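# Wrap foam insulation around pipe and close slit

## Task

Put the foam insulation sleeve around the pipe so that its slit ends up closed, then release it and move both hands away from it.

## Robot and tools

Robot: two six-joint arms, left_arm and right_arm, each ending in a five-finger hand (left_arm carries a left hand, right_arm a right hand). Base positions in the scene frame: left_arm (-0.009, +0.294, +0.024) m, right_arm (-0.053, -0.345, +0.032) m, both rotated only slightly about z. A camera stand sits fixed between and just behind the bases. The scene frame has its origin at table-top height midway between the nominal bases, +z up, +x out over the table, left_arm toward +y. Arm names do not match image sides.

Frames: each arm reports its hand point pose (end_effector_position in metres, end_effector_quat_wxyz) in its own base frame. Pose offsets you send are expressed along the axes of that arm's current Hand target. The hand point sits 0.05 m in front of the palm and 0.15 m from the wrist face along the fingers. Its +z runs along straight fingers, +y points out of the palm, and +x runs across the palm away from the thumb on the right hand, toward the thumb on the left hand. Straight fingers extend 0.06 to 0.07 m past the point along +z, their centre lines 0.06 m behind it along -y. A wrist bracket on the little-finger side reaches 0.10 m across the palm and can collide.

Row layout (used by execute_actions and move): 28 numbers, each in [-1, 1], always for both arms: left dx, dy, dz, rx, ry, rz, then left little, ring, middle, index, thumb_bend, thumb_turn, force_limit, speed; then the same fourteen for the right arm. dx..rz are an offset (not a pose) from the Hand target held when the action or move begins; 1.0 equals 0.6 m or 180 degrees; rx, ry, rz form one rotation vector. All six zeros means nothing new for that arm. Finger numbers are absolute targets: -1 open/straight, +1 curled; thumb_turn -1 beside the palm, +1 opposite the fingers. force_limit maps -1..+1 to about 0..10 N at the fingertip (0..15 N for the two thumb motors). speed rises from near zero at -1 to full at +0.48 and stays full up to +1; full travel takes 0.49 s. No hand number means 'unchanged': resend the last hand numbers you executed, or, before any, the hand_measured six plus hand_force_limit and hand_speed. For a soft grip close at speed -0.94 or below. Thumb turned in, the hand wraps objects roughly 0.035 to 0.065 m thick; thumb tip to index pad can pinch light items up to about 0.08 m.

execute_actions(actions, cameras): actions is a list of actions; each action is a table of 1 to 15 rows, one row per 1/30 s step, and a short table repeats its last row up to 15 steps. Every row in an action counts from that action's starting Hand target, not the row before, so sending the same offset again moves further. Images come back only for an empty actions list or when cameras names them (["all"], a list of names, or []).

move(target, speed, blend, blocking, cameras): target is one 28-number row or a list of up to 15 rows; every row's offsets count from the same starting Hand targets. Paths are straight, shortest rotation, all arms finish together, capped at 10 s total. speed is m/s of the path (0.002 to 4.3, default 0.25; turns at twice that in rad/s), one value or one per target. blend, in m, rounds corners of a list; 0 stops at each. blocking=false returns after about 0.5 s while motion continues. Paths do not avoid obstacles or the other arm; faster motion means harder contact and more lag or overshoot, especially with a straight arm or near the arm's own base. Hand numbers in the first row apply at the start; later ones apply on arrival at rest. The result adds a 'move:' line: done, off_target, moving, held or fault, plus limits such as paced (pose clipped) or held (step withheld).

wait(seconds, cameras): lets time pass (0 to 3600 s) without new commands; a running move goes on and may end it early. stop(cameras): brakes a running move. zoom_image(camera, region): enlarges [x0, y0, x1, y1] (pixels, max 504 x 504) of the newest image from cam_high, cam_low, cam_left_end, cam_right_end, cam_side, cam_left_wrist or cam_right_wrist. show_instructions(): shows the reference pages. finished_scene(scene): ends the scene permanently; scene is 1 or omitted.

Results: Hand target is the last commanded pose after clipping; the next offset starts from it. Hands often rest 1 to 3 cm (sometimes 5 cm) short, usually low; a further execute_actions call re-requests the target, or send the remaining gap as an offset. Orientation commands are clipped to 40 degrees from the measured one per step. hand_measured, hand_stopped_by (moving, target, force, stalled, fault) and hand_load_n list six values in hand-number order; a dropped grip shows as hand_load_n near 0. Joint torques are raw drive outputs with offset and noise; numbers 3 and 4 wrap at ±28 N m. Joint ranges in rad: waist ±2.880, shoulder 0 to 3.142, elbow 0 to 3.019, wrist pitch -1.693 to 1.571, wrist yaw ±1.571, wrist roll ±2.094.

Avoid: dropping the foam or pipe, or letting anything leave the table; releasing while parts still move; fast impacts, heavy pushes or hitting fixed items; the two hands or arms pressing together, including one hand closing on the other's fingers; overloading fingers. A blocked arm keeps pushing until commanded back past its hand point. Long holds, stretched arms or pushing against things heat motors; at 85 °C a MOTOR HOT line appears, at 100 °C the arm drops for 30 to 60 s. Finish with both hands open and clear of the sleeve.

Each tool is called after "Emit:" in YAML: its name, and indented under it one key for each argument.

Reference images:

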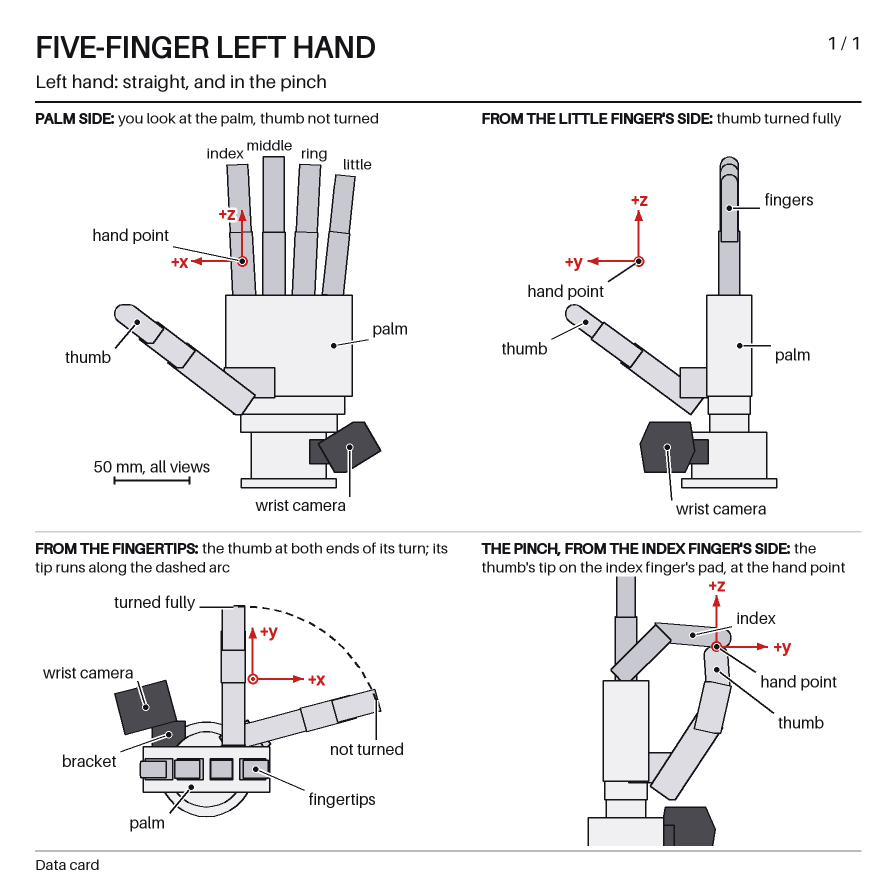

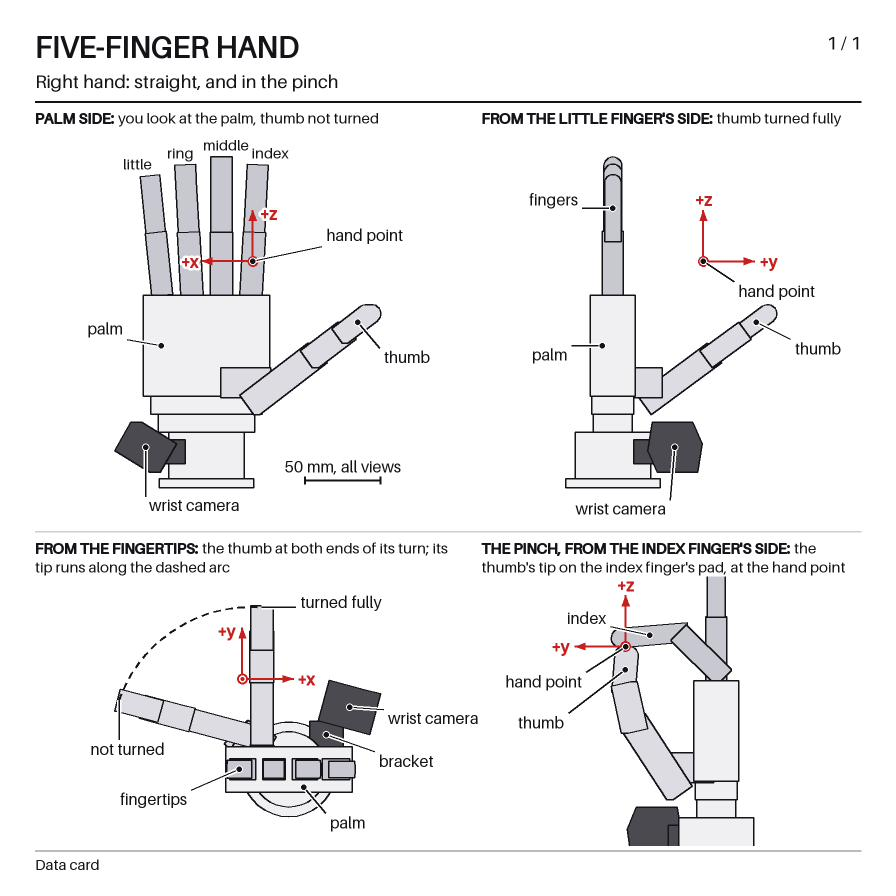

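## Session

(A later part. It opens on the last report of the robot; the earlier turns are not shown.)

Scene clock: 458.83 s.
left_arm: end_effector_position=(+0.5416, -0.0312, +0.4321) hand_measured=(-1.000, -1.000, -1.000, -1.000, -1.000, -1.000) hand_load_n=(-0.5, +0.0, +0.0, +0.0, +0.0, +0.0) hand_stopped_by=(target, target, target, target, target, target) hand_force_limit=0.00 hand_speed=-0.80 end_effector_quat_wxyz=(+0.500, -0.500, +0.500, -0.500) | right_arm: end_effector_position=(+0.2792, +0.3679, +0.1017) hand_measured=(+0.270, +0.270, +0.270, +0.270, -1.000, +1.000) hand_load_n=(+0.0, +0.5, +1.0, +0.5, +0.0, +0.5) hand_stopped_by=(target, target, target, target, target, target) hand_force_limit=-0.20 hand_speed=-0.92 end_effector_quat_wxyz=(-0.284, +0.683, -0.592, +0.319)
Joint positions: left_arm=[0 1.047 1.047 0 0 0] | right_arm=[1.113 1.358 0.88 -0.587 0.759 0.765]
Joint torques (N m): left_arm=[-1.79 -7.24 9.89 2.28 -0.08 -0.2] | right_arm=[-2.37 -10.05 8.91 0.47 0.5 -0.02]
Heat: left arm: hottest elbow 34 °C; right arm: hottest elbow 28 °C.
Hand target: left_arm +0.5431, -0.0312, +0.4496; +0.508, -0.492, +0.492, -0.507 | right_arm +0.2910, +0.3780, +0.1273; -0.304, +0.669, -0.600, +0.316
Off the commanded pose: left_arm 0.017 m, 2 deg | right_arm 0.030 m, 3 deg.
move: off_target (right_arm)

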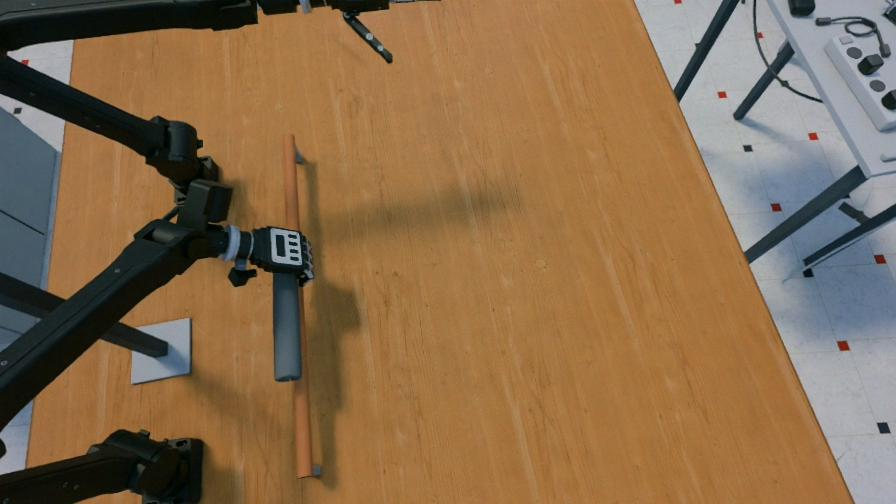

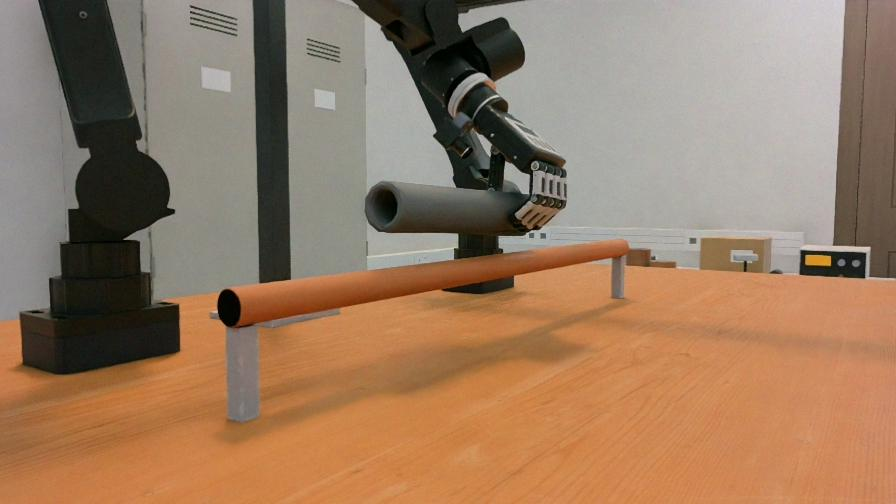

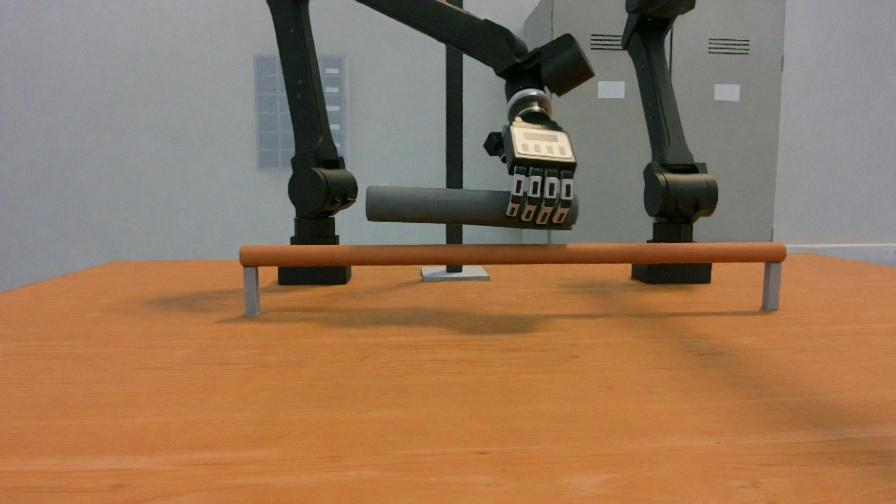

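Emit:
move:
  target:
    - [0,0,0,0,0,0,-1,-1,-1,-1,-1,-1,0,-0.8,0.0035,-0.0509,-0.0543,0,0,0,0.27,0.27,0.27,0.27,-1,1,-0.2,-0.92]
    - [0,0,0,0,0,0,-1,-1,-1,-1,-1,-1,0,-0.8,-0.0027,0.0332,0.0113,0,0,0,0.27,0.27,0.27,0.27,-1,1,-0.2,-0.92]
  speed: 0.07
  cameras: ["cam_high","cam_right_end","cam_side"]

Emit:
zoom_image:
  camera: "cam_high"
  region: [240, 240, 340, 400]

Emit:
zoom_image:
  camera: "cam_side"
  region: [350, 150, 610, 280]

Scene clock: 461.70 s.
left_arm: end_effector_position=(+0.5416, -0.0312, +0.4321) hand_measured=(-1.000, -1.000, -1.000, -1.000, -1.000, -1.000) hand_load_n=(+0.0, +0.0, +0.0, +0.0, +0.0, -0.5) hand_stopped_by=(target, target, target, target, target, target) hand_force_limit=0.00 hand_speed=-0.80 end_effector_quat_wxyz=(+0.500, -0.500, +0.500, -0.500) | right_arm: end_effector_position=(+0.2819, +0.3714, +0.1058) hand_measured=(+0.270, +0.270, +0.270, +0.270, -1.000, +1.000) hand_load_n=(+0.0, +0.5, +1.0, +0.5, +0.0, +0.5) hand_stopped_by=(target, target, target, target, target, target) hand_force_limit=-0.20 hand_speed=-0.92 end_effector_quat_wxyz=(-0.296, +0.674, -0.598, +0.317)
Joint positions: left_arm=[0 1.047 1.047 0 0 0] | right_arm=[1.113 1.353 0.878 -0.567 0.765 0.776]
Joint torques (N m): left_arm=[-1.9 -7 9.96 2.35 -0.06 -0.2] | right_arm=[-0.97 -8.18 6.63 1.33 0.53 0.1]
Heat: left arm: hottest elbow 34 °C; right arm: hottest elbow 28 °C.
Hand target: left_arm +0.5431, -0.0312, +0.4496; +0.508, -0.492, +0.492, -0.507 | right_arm +0.2840, +0.3780, +0.1075; -0.304, +0.669, -0.600, +0.316
Off the commanded pose: left_arm 0.017 m, 2 deg | right_arm 0.007 m, 1 deg.
move: done

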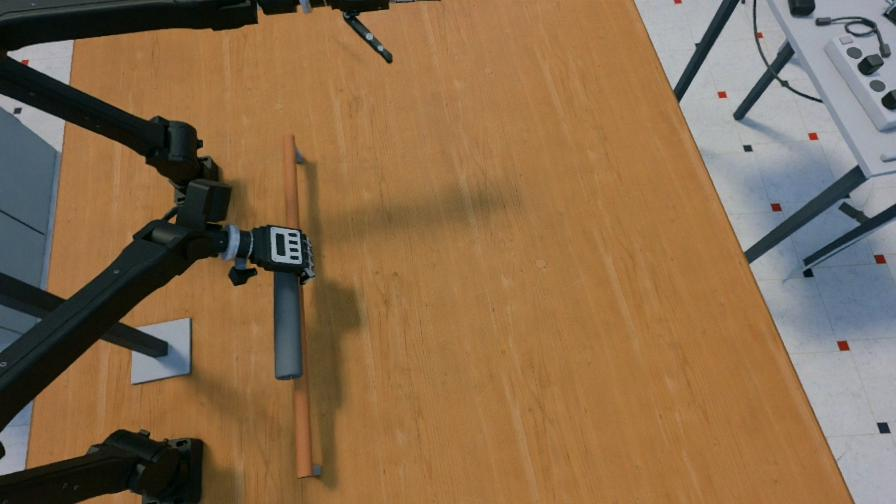

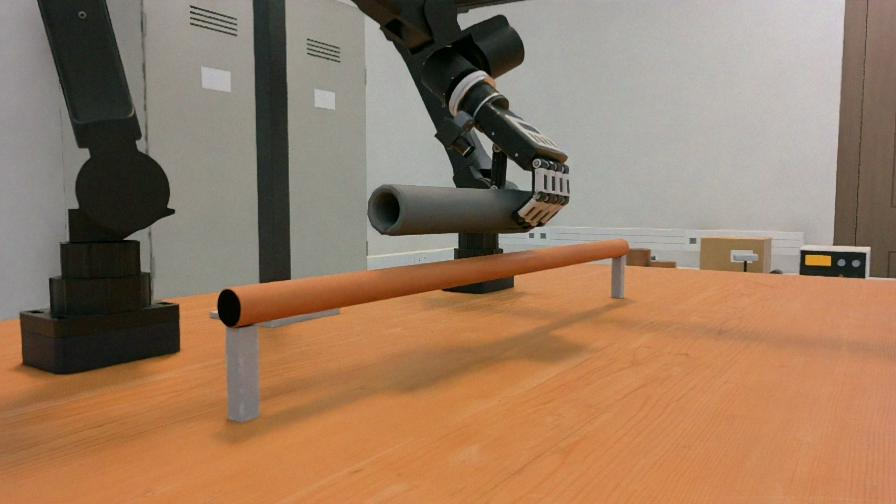

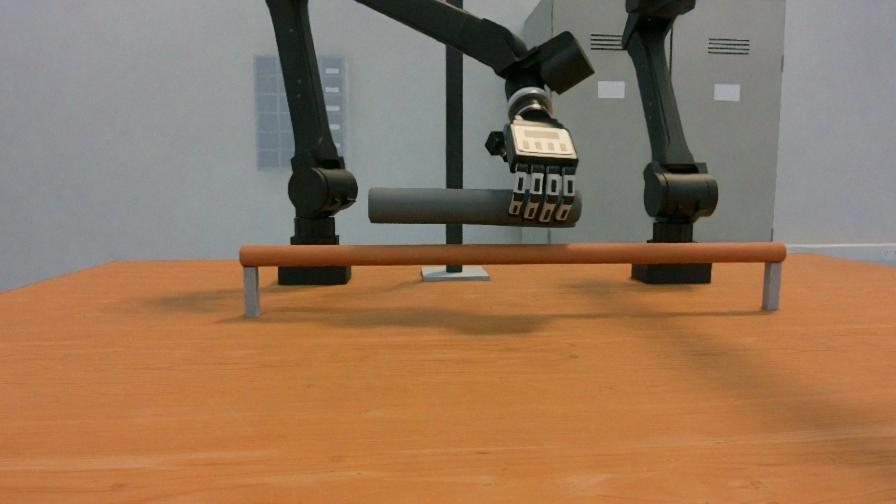

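Scaled by 3.150.

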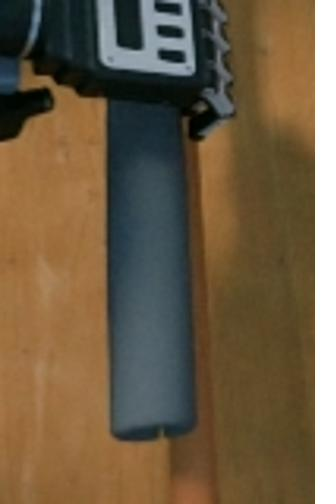

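Scaled by 1.938.

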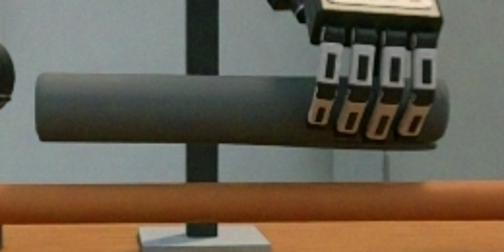

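Emit:
move:
  target: [0,0,0,0,0,0,-1,-1,-1,-1,-1,-1,0,-0.8,-0.0013,0.0211,0.027,0.0003,-0.0044,-0.0034,0.27,0.27,0.27,0.27,-1,1,-0.2,-0.92]
  speed: 0.04
  cameras: ["cam_high","cam_right_end","cam_side"]

Emit:
zoom_image:
  camera: "cam_high"
  region: [240, 240, 340, 400]

Emit:
zoom_image:
  camera: "cam_side"
  region: [350, 150, 610, 280]

Scene clock: 464.47 s.
left_arm: end_effector_position=(+0.5416, -0.0312, +0.4321) hand_measured=(-1.000, -1.000, -1.000, -1.000, -1.000, -1.000) hand_load_n=(+0.0, +0.0, +0.0, +0.0, +0.0, -0.5) hand_stopped_by=(target, target, target, target, target, target) hand_force_limit=0.00 hand_speed=-0.80 end_effector_quat_wxyz=(+0.500, -0.500, +0.500, -0.500) | right_arm: end_effector_position=(+0.2824, +0.3763, +0.0872) hand_measured=(+0.270, +0.270, +0.270, +0.270, -1.000, +1.000) hand_load_n=(+0.0, +0.5, +1.0, +0.5, +0.0, +0.5) hand_stopped_by=(target, target, target, target, target, target) hand_force_limit=-0.20 hand_speed=-0.92 end_effector_quat_wxyz=(-0.304, +0.677, -0.592, +0.313)
Joint positions: left_arm=[0 1.047 1.047 0 0 0] | right_arm=[1.113 1.381 0.843 -0.478 0.754 0.754]
Joint torques (N m): left_arm=[-1.73 -7.12 9.99 2.32 -0.06 -0.2] | right_arm=[-1.96 -8.29 6.41 1.39 0.34 -0.08]
Heat: left arm: hottest elbow 34 °C; right arm: hottest elbow 28 °C.
Hand target: left_arm +0.5431, -0.0312, +0.4496; +0.508, -0.492, +0.492, -0.507 | right_arm +0.2890, +0.3780, +0.0875; -0.307, +0.675, -0.594, +0.313
Off the commanded pose: left_arm 0.017 m, 2 deg | right_arm 0.007 m, 0 deg.
move: done

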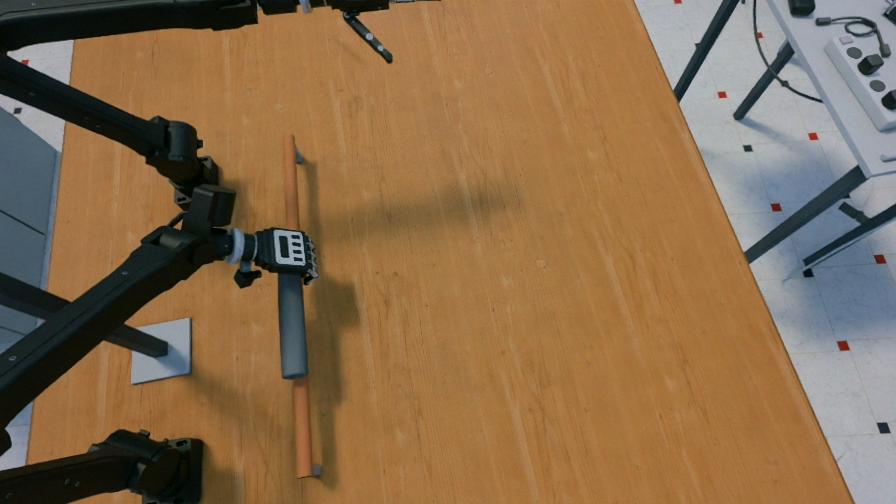

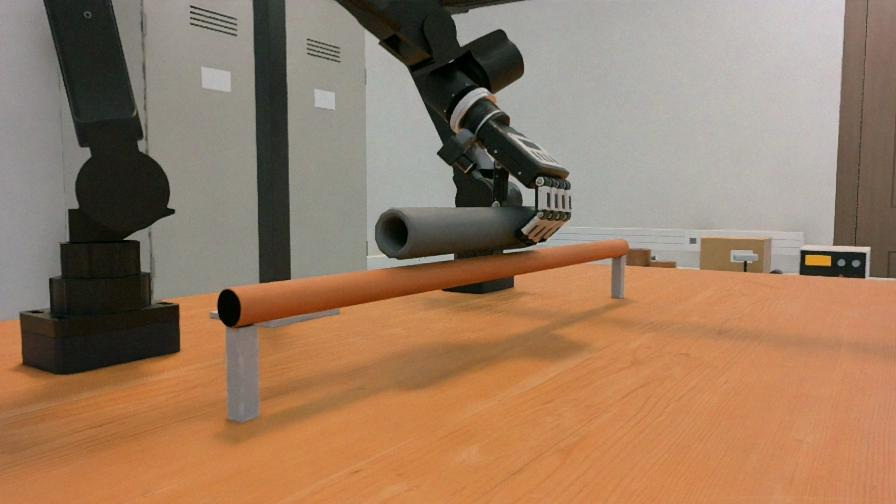

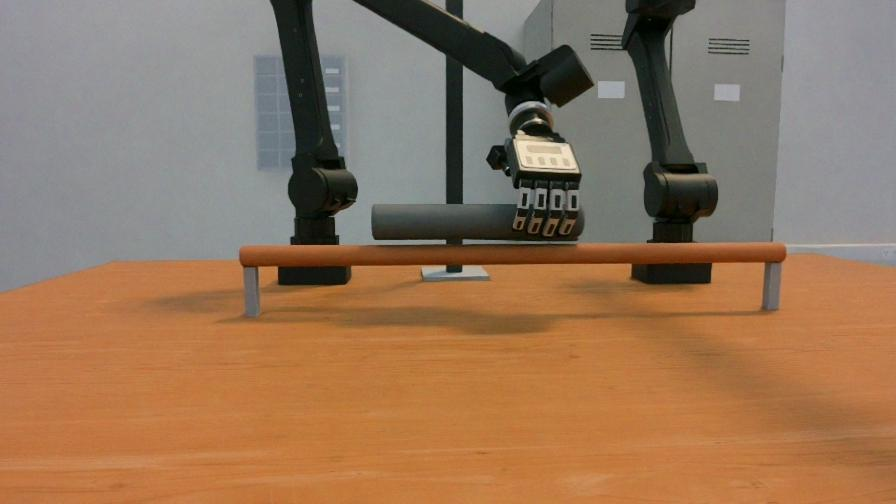

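Scaled by 3.150.

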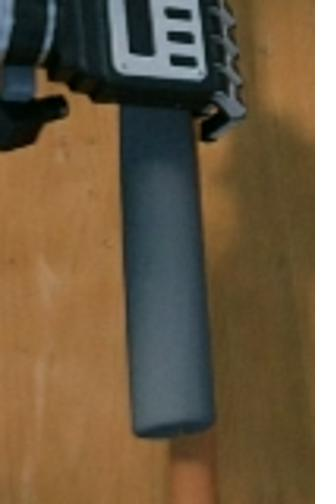

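Scaled by 1.938.

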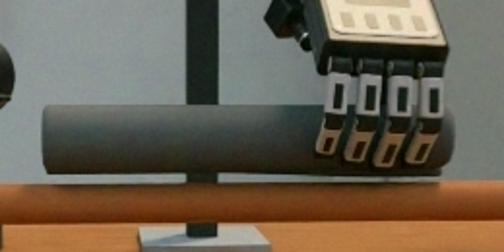

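Emit:
move:
  target:
    - [0,0,0,0,0,0,-1,-1,-1,-1,-1,-1,0,-0.8,-0.0004,0.0068,0.0075,-0.0002,0.0026,0.0021,0.27,0.27,0.27,0.27,-1,1,-0.2,-0.92]
    - [0,0,0,0,0,0,-1,-1,-1,-1,-1,-1,0,-0.8,-0.0004,0.0068,0.0075,-0.0002,0.0026,0.0021,0.19,0.19,0.19,0.19,-1,1,-0.2,-0.92]
  speed: 0.03
  cameras: ["cam_high","cam_right_end","cam_side"]

Emit:
zoom_image:
  camera: "cam_high"
  region: [240, 240, 340, 400]

Emit:
zoom_image:
  camera: "cam_right_end"
  region: [360, 180, 580, 290]

Scene clock: 466.00 s.
left_arm: end_effector_position=(+0.5416, -0.0312, +0.4321) hand_measured=(-1.000, -1.000, -1.000, -1.000, -1.000, -1.000) hand_load_n=(+0.0, +0.0, +0.0, +0.0, +0.0, -0.5) hand_stopped_by=(target, target, target, target, target, target) hand_force_limit=0.00 hand_speed=-0.80 end_effector_quat_wxyz=(+0.500, -0.500, +0.500, -0.500) | right_arm: end_effector_position=(+0.2827, +0.3768, +0.0821) hand_measured=(+0.190, +0.190, +0.190, +0.190, -1.000, +1.000) hand_load_n=(+0.0, +0.0, +0.0, +0.0, +0.0, +0.0) hand_stopped_by=(target, target, target, target, target, target) hand_force_limit=-0.20 hand_speed=-0.92 end_effector_quat_wxyz=(-0.302, +0.679, -0.592, +0.313)
Joint positions: left_arm=[0 1.047 1.047 0 0 0] | right_arm=[1.113 1.393 0.841 -0.468 0.754 0.754]
Joint torques (N m): left_arm=[-1.73 -7 9.99 2.33 -0.07 -0.2] | right_arm=[-1.85 -8.35 6.27 1.36 0.5 0.06]
Heat: left arm: hottest elbow 34 °C; right arm: hottest elbow 28 °C.
Hand target: left_arm +0.5431, -0.0312, +0.4496; +0.508, -0.492, +0.492, -0.507 | right_arm +0.2900, +0.3779, +0.0814; -0.305, +0.672, -0.597, +0.315
Off the commanded pose: left_arm 0.017 m, 2 deg | right_arm 0.007 m, 1 deg.
move: done

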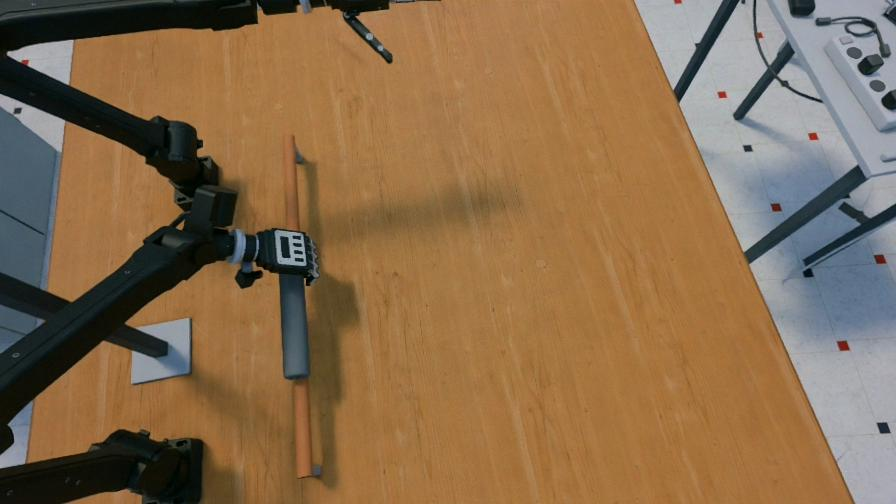

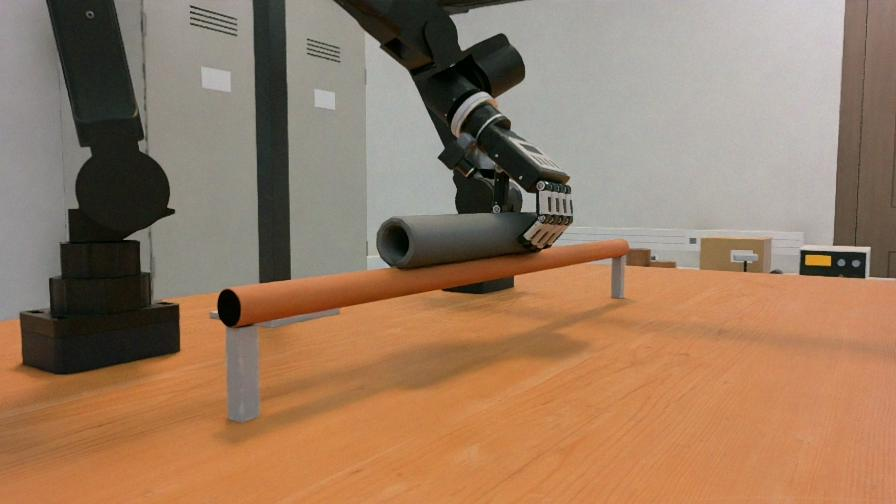

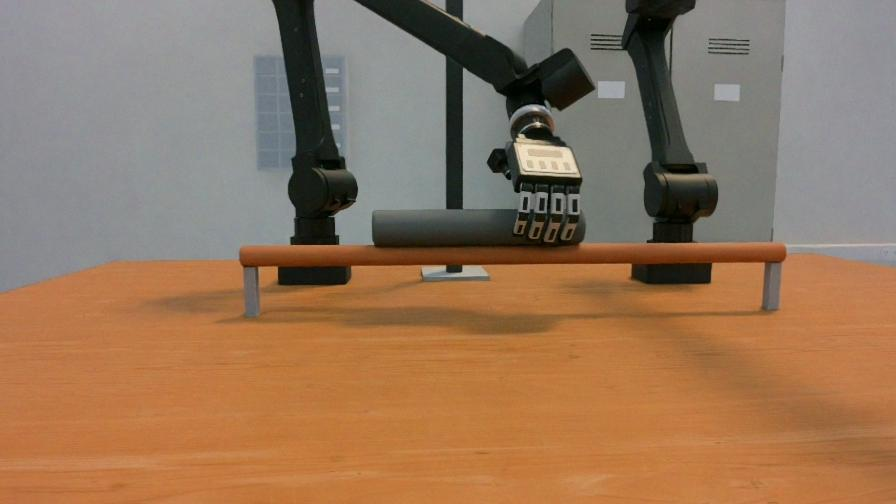

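Scaled by 3.150.

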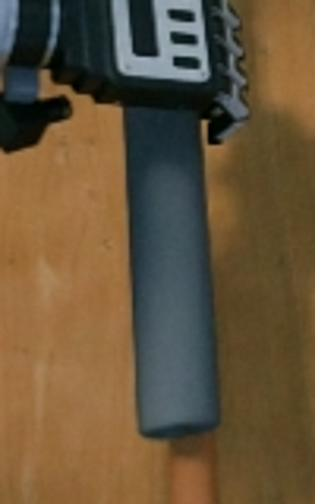

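Scaled by 2.291.

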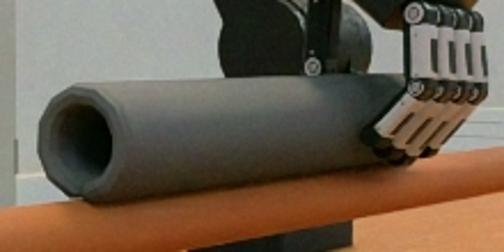

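Emit:
move:
  target: [0,0,0,0,0,0,-1,-1,-1,-1,-1,-1,0,-0.8,-0.0041,0.055,0.0431,0,0,0,0.19,0.19,0.19,0.19,-1,1,-0.2,-0.92]
  speed: 0.04
  cameras: ["cam_high","cam_right_end","cam_side"]

Emit:
zoom_image:
  camera: "cam_high"
  region: [240, 240, 340, 400]

Emit:
zoom_image:
  camera: "cam_right_end"
  region: [360, 180, 580, 290]

Scene clock: 467.90 s.
left_arm: end_effector_position=(+0.5416, -0.0312, +0.4321) hand_measured=(-1.000, -1.000, -1.000, -1.000, -1.000, -1.000) hand_load_n=(+0.0, +0.0, +0.0, +0.0, +0.0, -0.5) hand_stopped_by=(target, target, target, target, target, target) hand_force_limit=0.00 hand_speed=-0.80 end_effector_quat_wxyz=(+0.500, -0.500, +0.500, -0.500) | right_arm: end_effector_position=(+0.2839, +0.3787, +0.0433) hand_measured=(+0.190, +0.190, +0.190, +0.190, -1.000, +1.000) hand_load_n=(+0.0, +0.0, +0.0, +0.0, +0.0, +0.0) hand_stopped_by=(target, target, target, target, target, target) hand_force_limit=-0.20 hand_speed=-0.92 end_effector_quat_wxyz=(-0.306, +0.677, -0.592, +0.313)
Joint positions: left_arm=[0 1.047 1.047 0 0 0] | right_arm=[1.113 1.465 0.789 -0.336 0.755 0.754]
Joint torques (N m): left_arm=[-1.9 -7 9.89 2.3 -0.08 -0.21] | right_arm=[-2.37 -8.18 5.59 1.39 0.47 0.06]
Heat: left arm: hottest elbow 34 °C; right arm: hottest elbow 28 °C.
Hand target: left_arm +0.5431, -0.0312, +0.4496; +0.508, -0.492, +0.492, -0.507 | right_arm +0.2900, +0.3781, +0.0395; -0.305, +0.671, -0.597, +0.315
Off the commanded pose: left_arm 0.017 m, 2 deg | right_arm 0.007 m, 1 deg.
move: done

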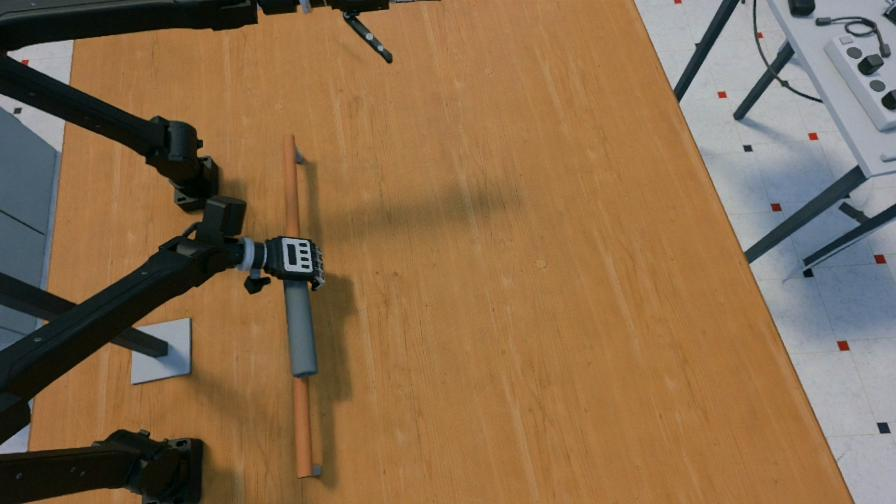

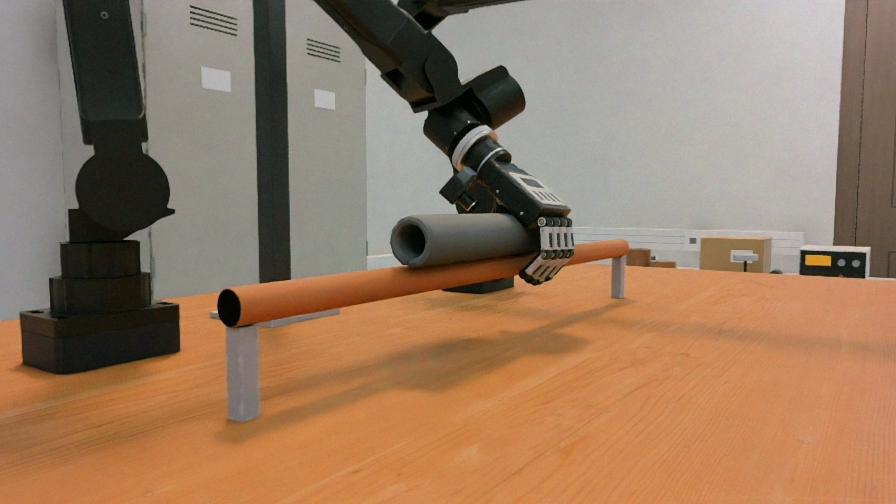

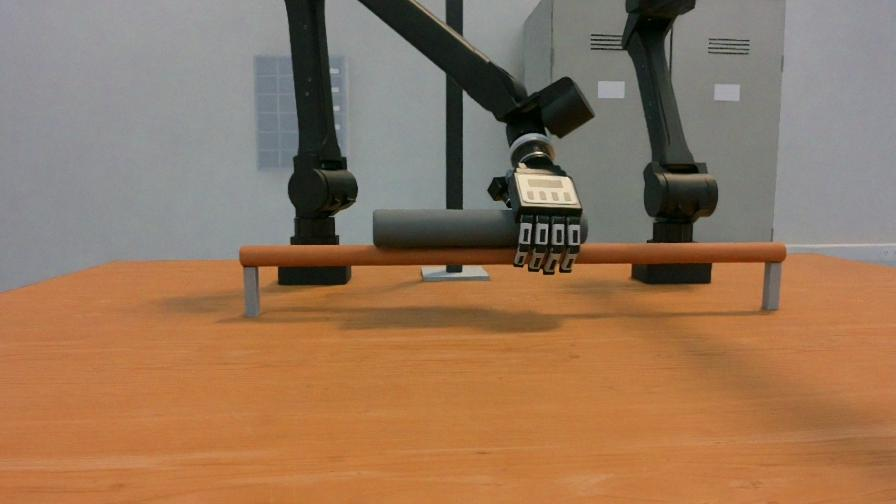

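Scaled by 3.150.

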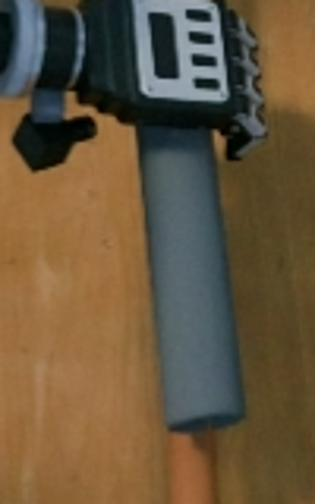

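Scaled by 2.291.

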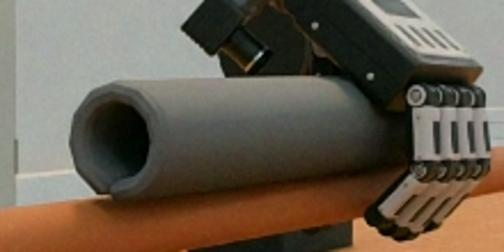

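Emit:
move:
  target: [0,0,0,0,0,0,-1,-1,-1,-1,-1,-1,0,-0.8,-0.0015,0.0194,0.0106,0,0,0,0.19,0.19,0.19,0.19,-1,1,-0.2,-0.92]
  speed: 0.04
  cameras: ["cam_high","cam_right_end","cam_side"]

Emit:
zoom_image:
  camera: "cam_high"
  region: [240, 240, 340, 400]

Emit:
zoom_image:
  camera: "cam_right_end"
  region: [360, 180, 580, 290]

Scene clock: 469.87 s.
left_arm: end_effector_position=(+0.5416, -0.0312, +0.4321) hand_measured=(-1.000, -1.000, -1.000, -1.000, -1.000, -1.000) hand_load_n=(+0.0, +0.0, +0.0, +0.0, +0.0, -0.5) hand_stopped_by=(target, target, target, target, target, target) hand_force_limit=0.00 hand_speed=-0.80 end_effector_quat_wxyz=(+0.500, -0.500, +0.500, -0.500) | right_arm: end_effector_position=(+0.2860, +0.3802, +0.0398) hand_measured=(+0.190, +0.190, +0.190, +0.190, -1.000, +1.000) hand_load_n=(+0.0, +0.0, +0.0, +0.0, +0.0, -0.5) hand_stopped_by=(target, target, target, target, target, target) hand_force_limit=-0.20 hand_speed=-0.92 end_effector_quat_wxyz=(-0.313, +0.671, -0.594, +0.313)
Joint positions: left_arm=[0 1.047 1.047 0 0 0] | right_arm=[1.113 1.474 0.778 -0.299 0.762 0.755]
Joint torques (N m): left_arm=[-1.85 -7.24 9.92 2.35 -0.07 -0.2] | right_arm=[-2.08 -7.3 5.18 1.25 0.32 0.12]
Heat: left arm: hottest elbow 34 °C; right arm: hottest elbow 28 °C.
Hand target: left_arm +0.5431, -0.0312, +0.4496; +0.508, -0.492, +0.492, -0.507 | right_arm +0.2878, +0.3780, +0.0263; -0.305, +0.671, -0.598, +0.315
Off the commanded pose: left_arm 0.017 m, 2 deg | right_arm 0.014 m, 1 deg.
move: off_target (right_arm)

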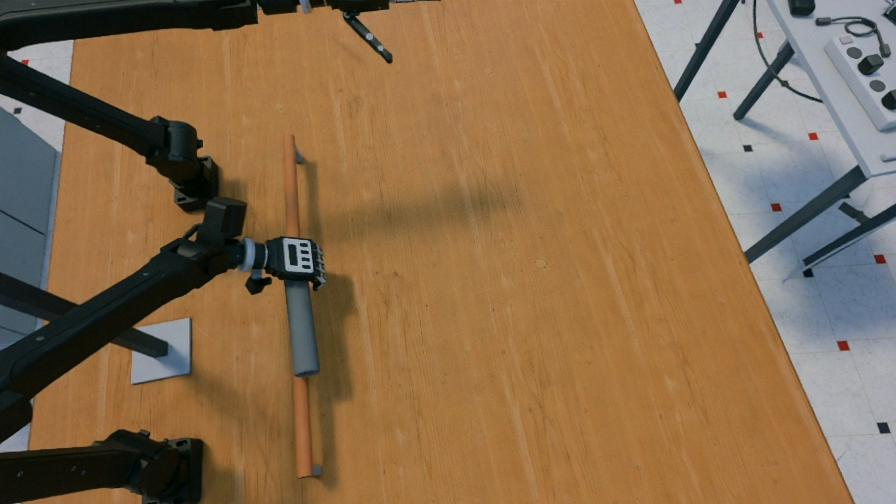

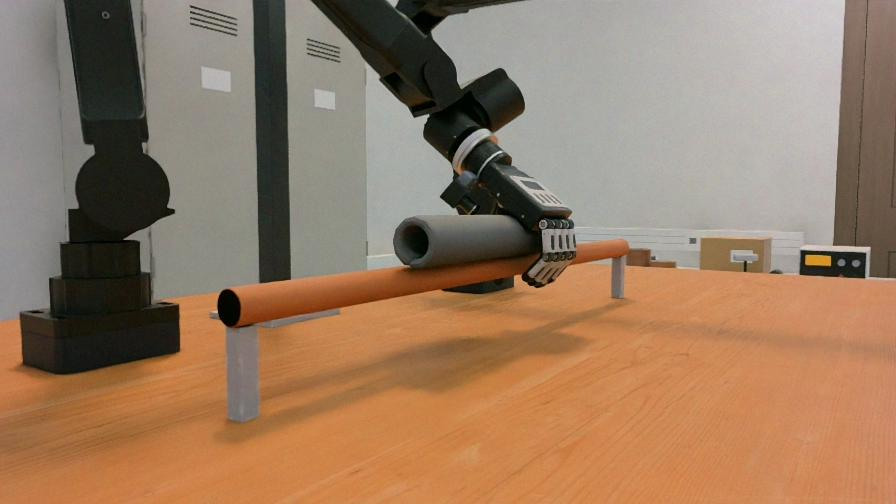

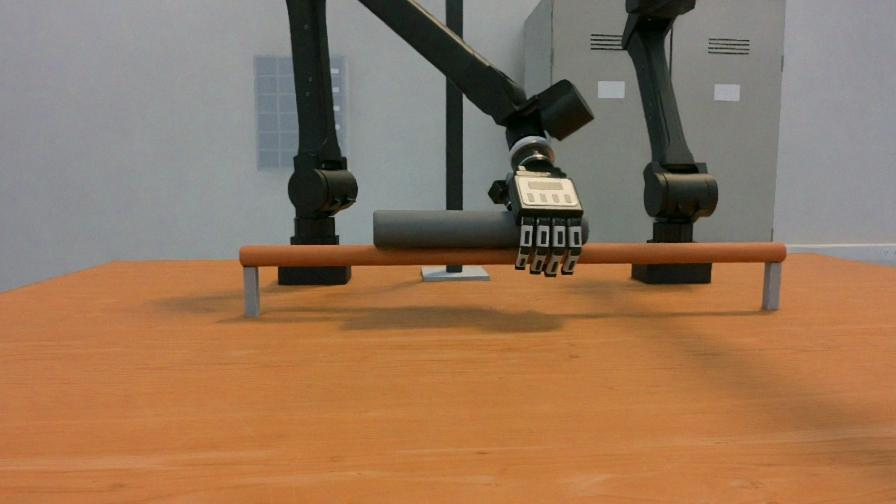

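Scaled by 3.150.

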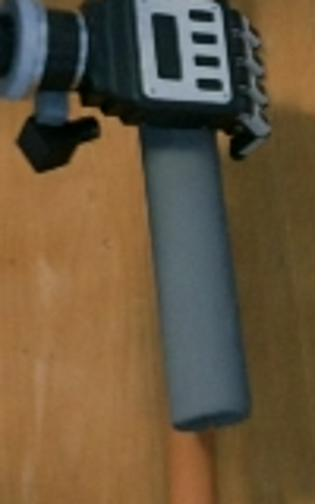

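Scaled by 2.291.

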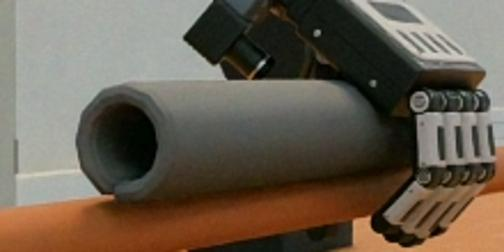

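Emit:
execute_actions:
  actions: []
  cameras: ["cam_right_wrist","cam_left_end","cam_low"]

Scene clock: 470.27 s.
left_arm: end_effector_position=(+0.5416, -0.0312, +0.4321) hand_measured=(-1.000, -1.000, -1.000, -1.000, -1.000, -1.000) hand_load_n=(+0.0, +0.0, +0.0, +0.0, +0.0, -0.5) hand_stopped_by=(target, target, target, target, target, target) hand_force_limit=0.00 hand_speed=-0.80 end_effector_quat_wxyz=(+0.500, -0.500, +0.500, -0.500) | right_arm: end_effector_position=(+0.2860, +0.3803, +0.0399) hand_measured=(+0.190, +0.190, +0.190, +0.190, -1.000, +1.000) hand_load_n=(+0.0, +0.0, +0.0, +0.0, +0.0, -0.5) hand_stopped_by=(target, target, target, target, target, target) hand_force_limit=-0.20 hand_speed=-0.92 end_effector_quat_wxyz=(-0.313, +0.671, -0.594, +0.313)
Joint positions: left_arm=[0 1.047 1.047 0 0 0] | right_arm=[1.113 1.474 0.778 -0.299 0.762 0.755]
Joint velocities: within noise
Joint torques (N m): left_arm=[-1.79 -6.95 9.95 2.28 -0.07 -0.2] | right_arm=[-1.85 -7.24 5.2 1.36 0.33 0.11]
Motor temperatures (°C): left_arm=[24 25 34 27 22 24] | right_arm=[26 24 28 22 23 25]
Heat: left arm: hottest elbow 34 °C; right arm: hottest elbow 28 °C.
Hand target: left_arm +0.5431, -0.0312, +0.4496; +0.508, -0.492, +0.492, -0.507 | right_arm +0.2878, +0.3780, +0.0264; -0.305, +0.671, -0.598, +0.315
Off the commanded pose: left_arm 0.017 m, 2 deg | right_arm 0.014 m, 1 deg.
Images, in order (width x height): cam_low 896x504, cam_left_end 896x504, cam_right_wrist 672x504.

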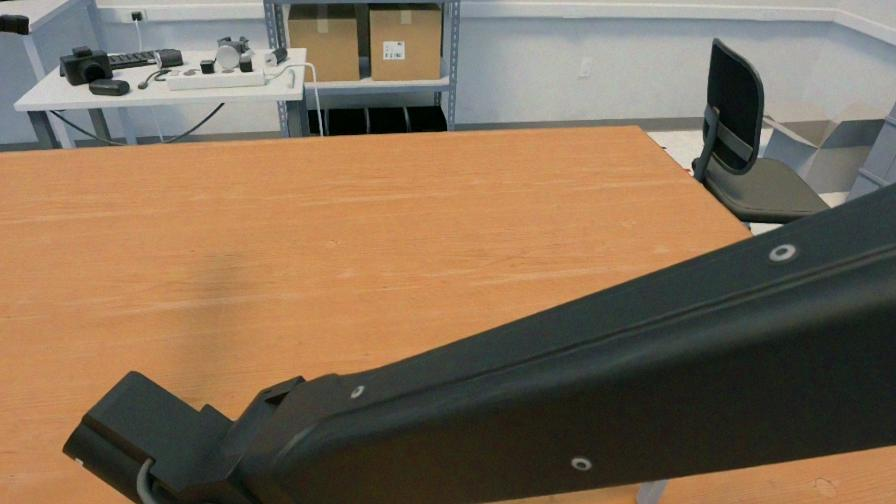

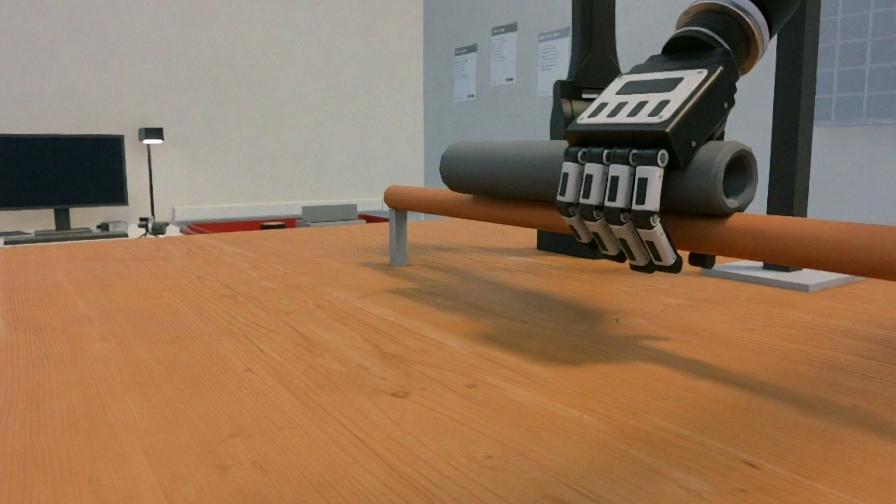

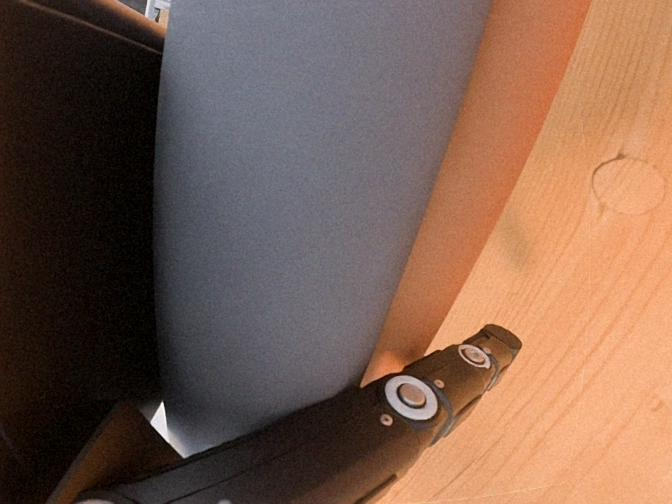

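Emit:
zoom_image:
  camera: "cam_left_end"
  region: [540, 100, 800, 290]

Scaled by 1.938.

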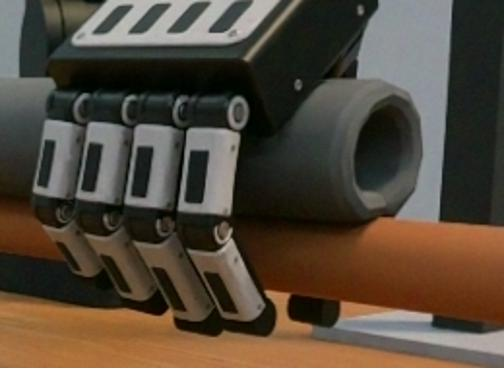

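Emit:
move:
  target: [0,0,0,0,0,0,-1,-1,-1,-1,-1,-1,0,-0.8,-0.001,0.011,0.0023,-0.001,0.0131,0.0103,0.19,0.19,0.19,0.19,-1,1,-0.2,-0.92]
  speed: 0.04
  cameras: ["cam_high","cam_left_end","cam_right_end"]

Emit:
zoom_image:
  camera: "cam_high"
  region: [240, 240, 340, 400]

Emit:
zoom_image:
  camera: "cam_left_end"
  region: [540, 100, 800, 290]

Scene clock: 471.80 s.
left_arm: end_effector_position=(+0.5416, -0.0312, +0.4321) hand_measured=(-1.000, -1.000, -1.000, -1.000, -1.000, -1.000) hand_load_n=(+0.0, +0.0, +0.0, +0.0, +0.0, -0.5) hand_stopped_by=(target, target, target, target, target, target) hand_force_limit=0.00 hand_speed=-0.80 end_effector_quat_wxyz=(+0.500, -0.500, +0.500, -0.500) | right_arm: end_effector_position=(+0.2904, +0.3772, +0.0352) hand_measured=(+0.190, +0.190, +0.190, +0.190, -1.000, +1.000) hand_load_n=(+0.0, +0.0, +0.0, +0.0, +0.0, +0.0) hand_stopped_by=(target, target, target, target, target, target) hand_force_limit=-0.20 hand_speed=-0.92 end_effector_quat_wxyz=(-0.313, +0.646, -0.617, +0.321)
Joint positions: left_arm=[0 1.047 1.047 0 0 0] | right_arm=[1.113 1.493 0.78 -0.314 0.798 0.832]
Joint torques (N m): left_arm=[-1.96 -7.24 9.95 2.29 -0.08 -0.2] | right_arm=[-0.38 -6.42 5.87 -0.06 0.32 0.16]
Heat: left arm: hottest elbow 34 °C; right arm: hottest elbow 28 °C.
Hand target: left_arm +0.5431, -0.0312, +0.4496; +0.508, -0.492, +0.492, -0.507 | right_arm +0.2848, +0.3780, +0.0203; -0.297, +0.656, -0.615, +0.322
Off the commanded pose: left_arm 0.017 m, 2 deg | right_arm 0.016 m, 2 deg.
move: off_target (right_arm)

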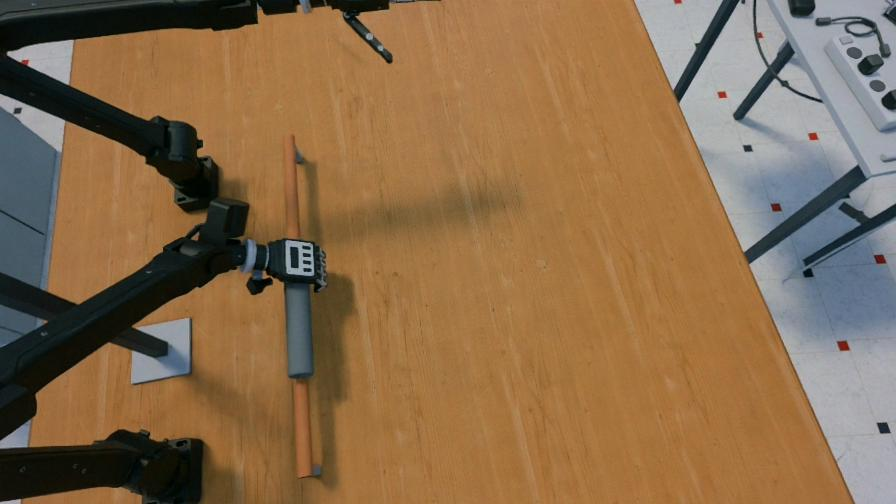

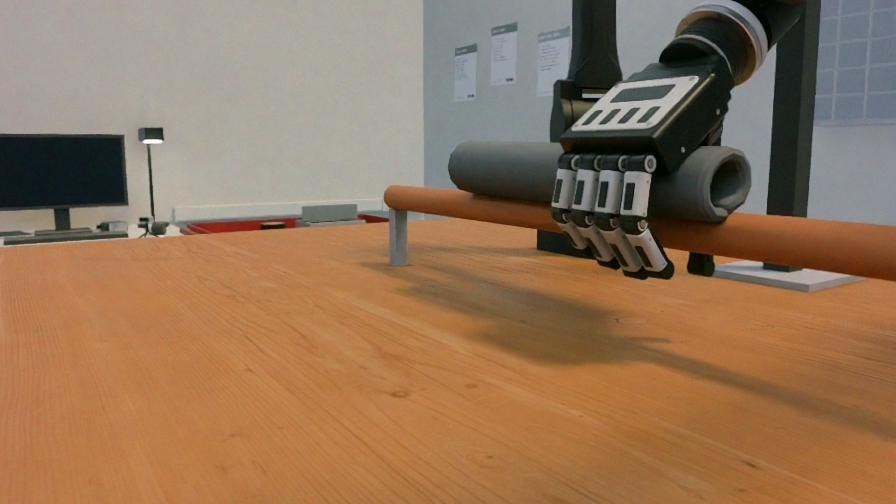

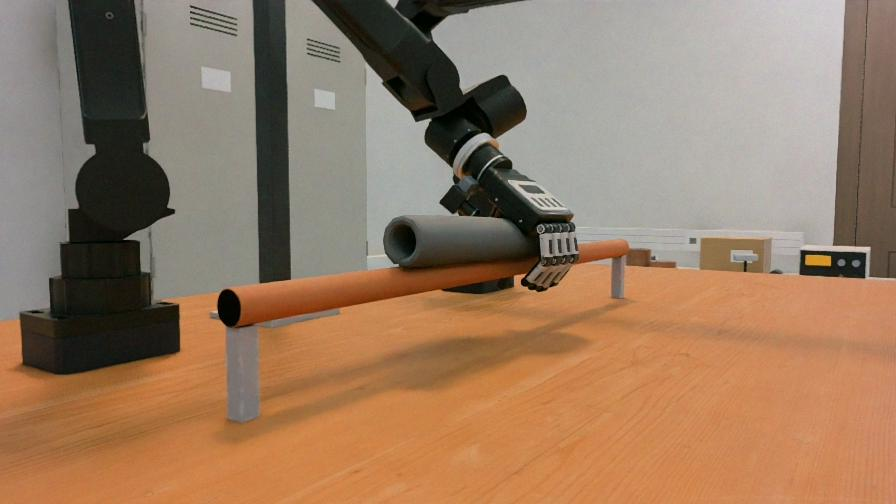

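Scaled by 3.150.

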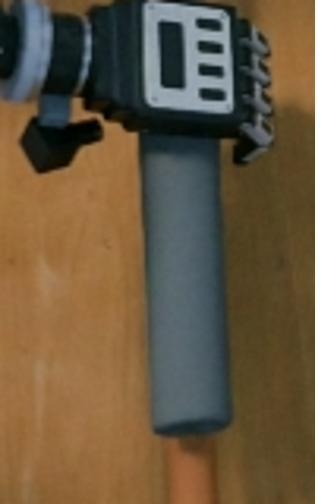

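Scaled by 1.938.

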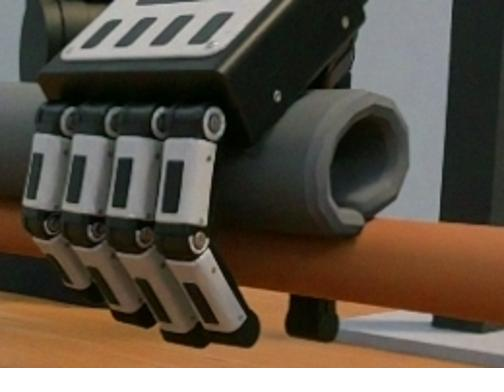

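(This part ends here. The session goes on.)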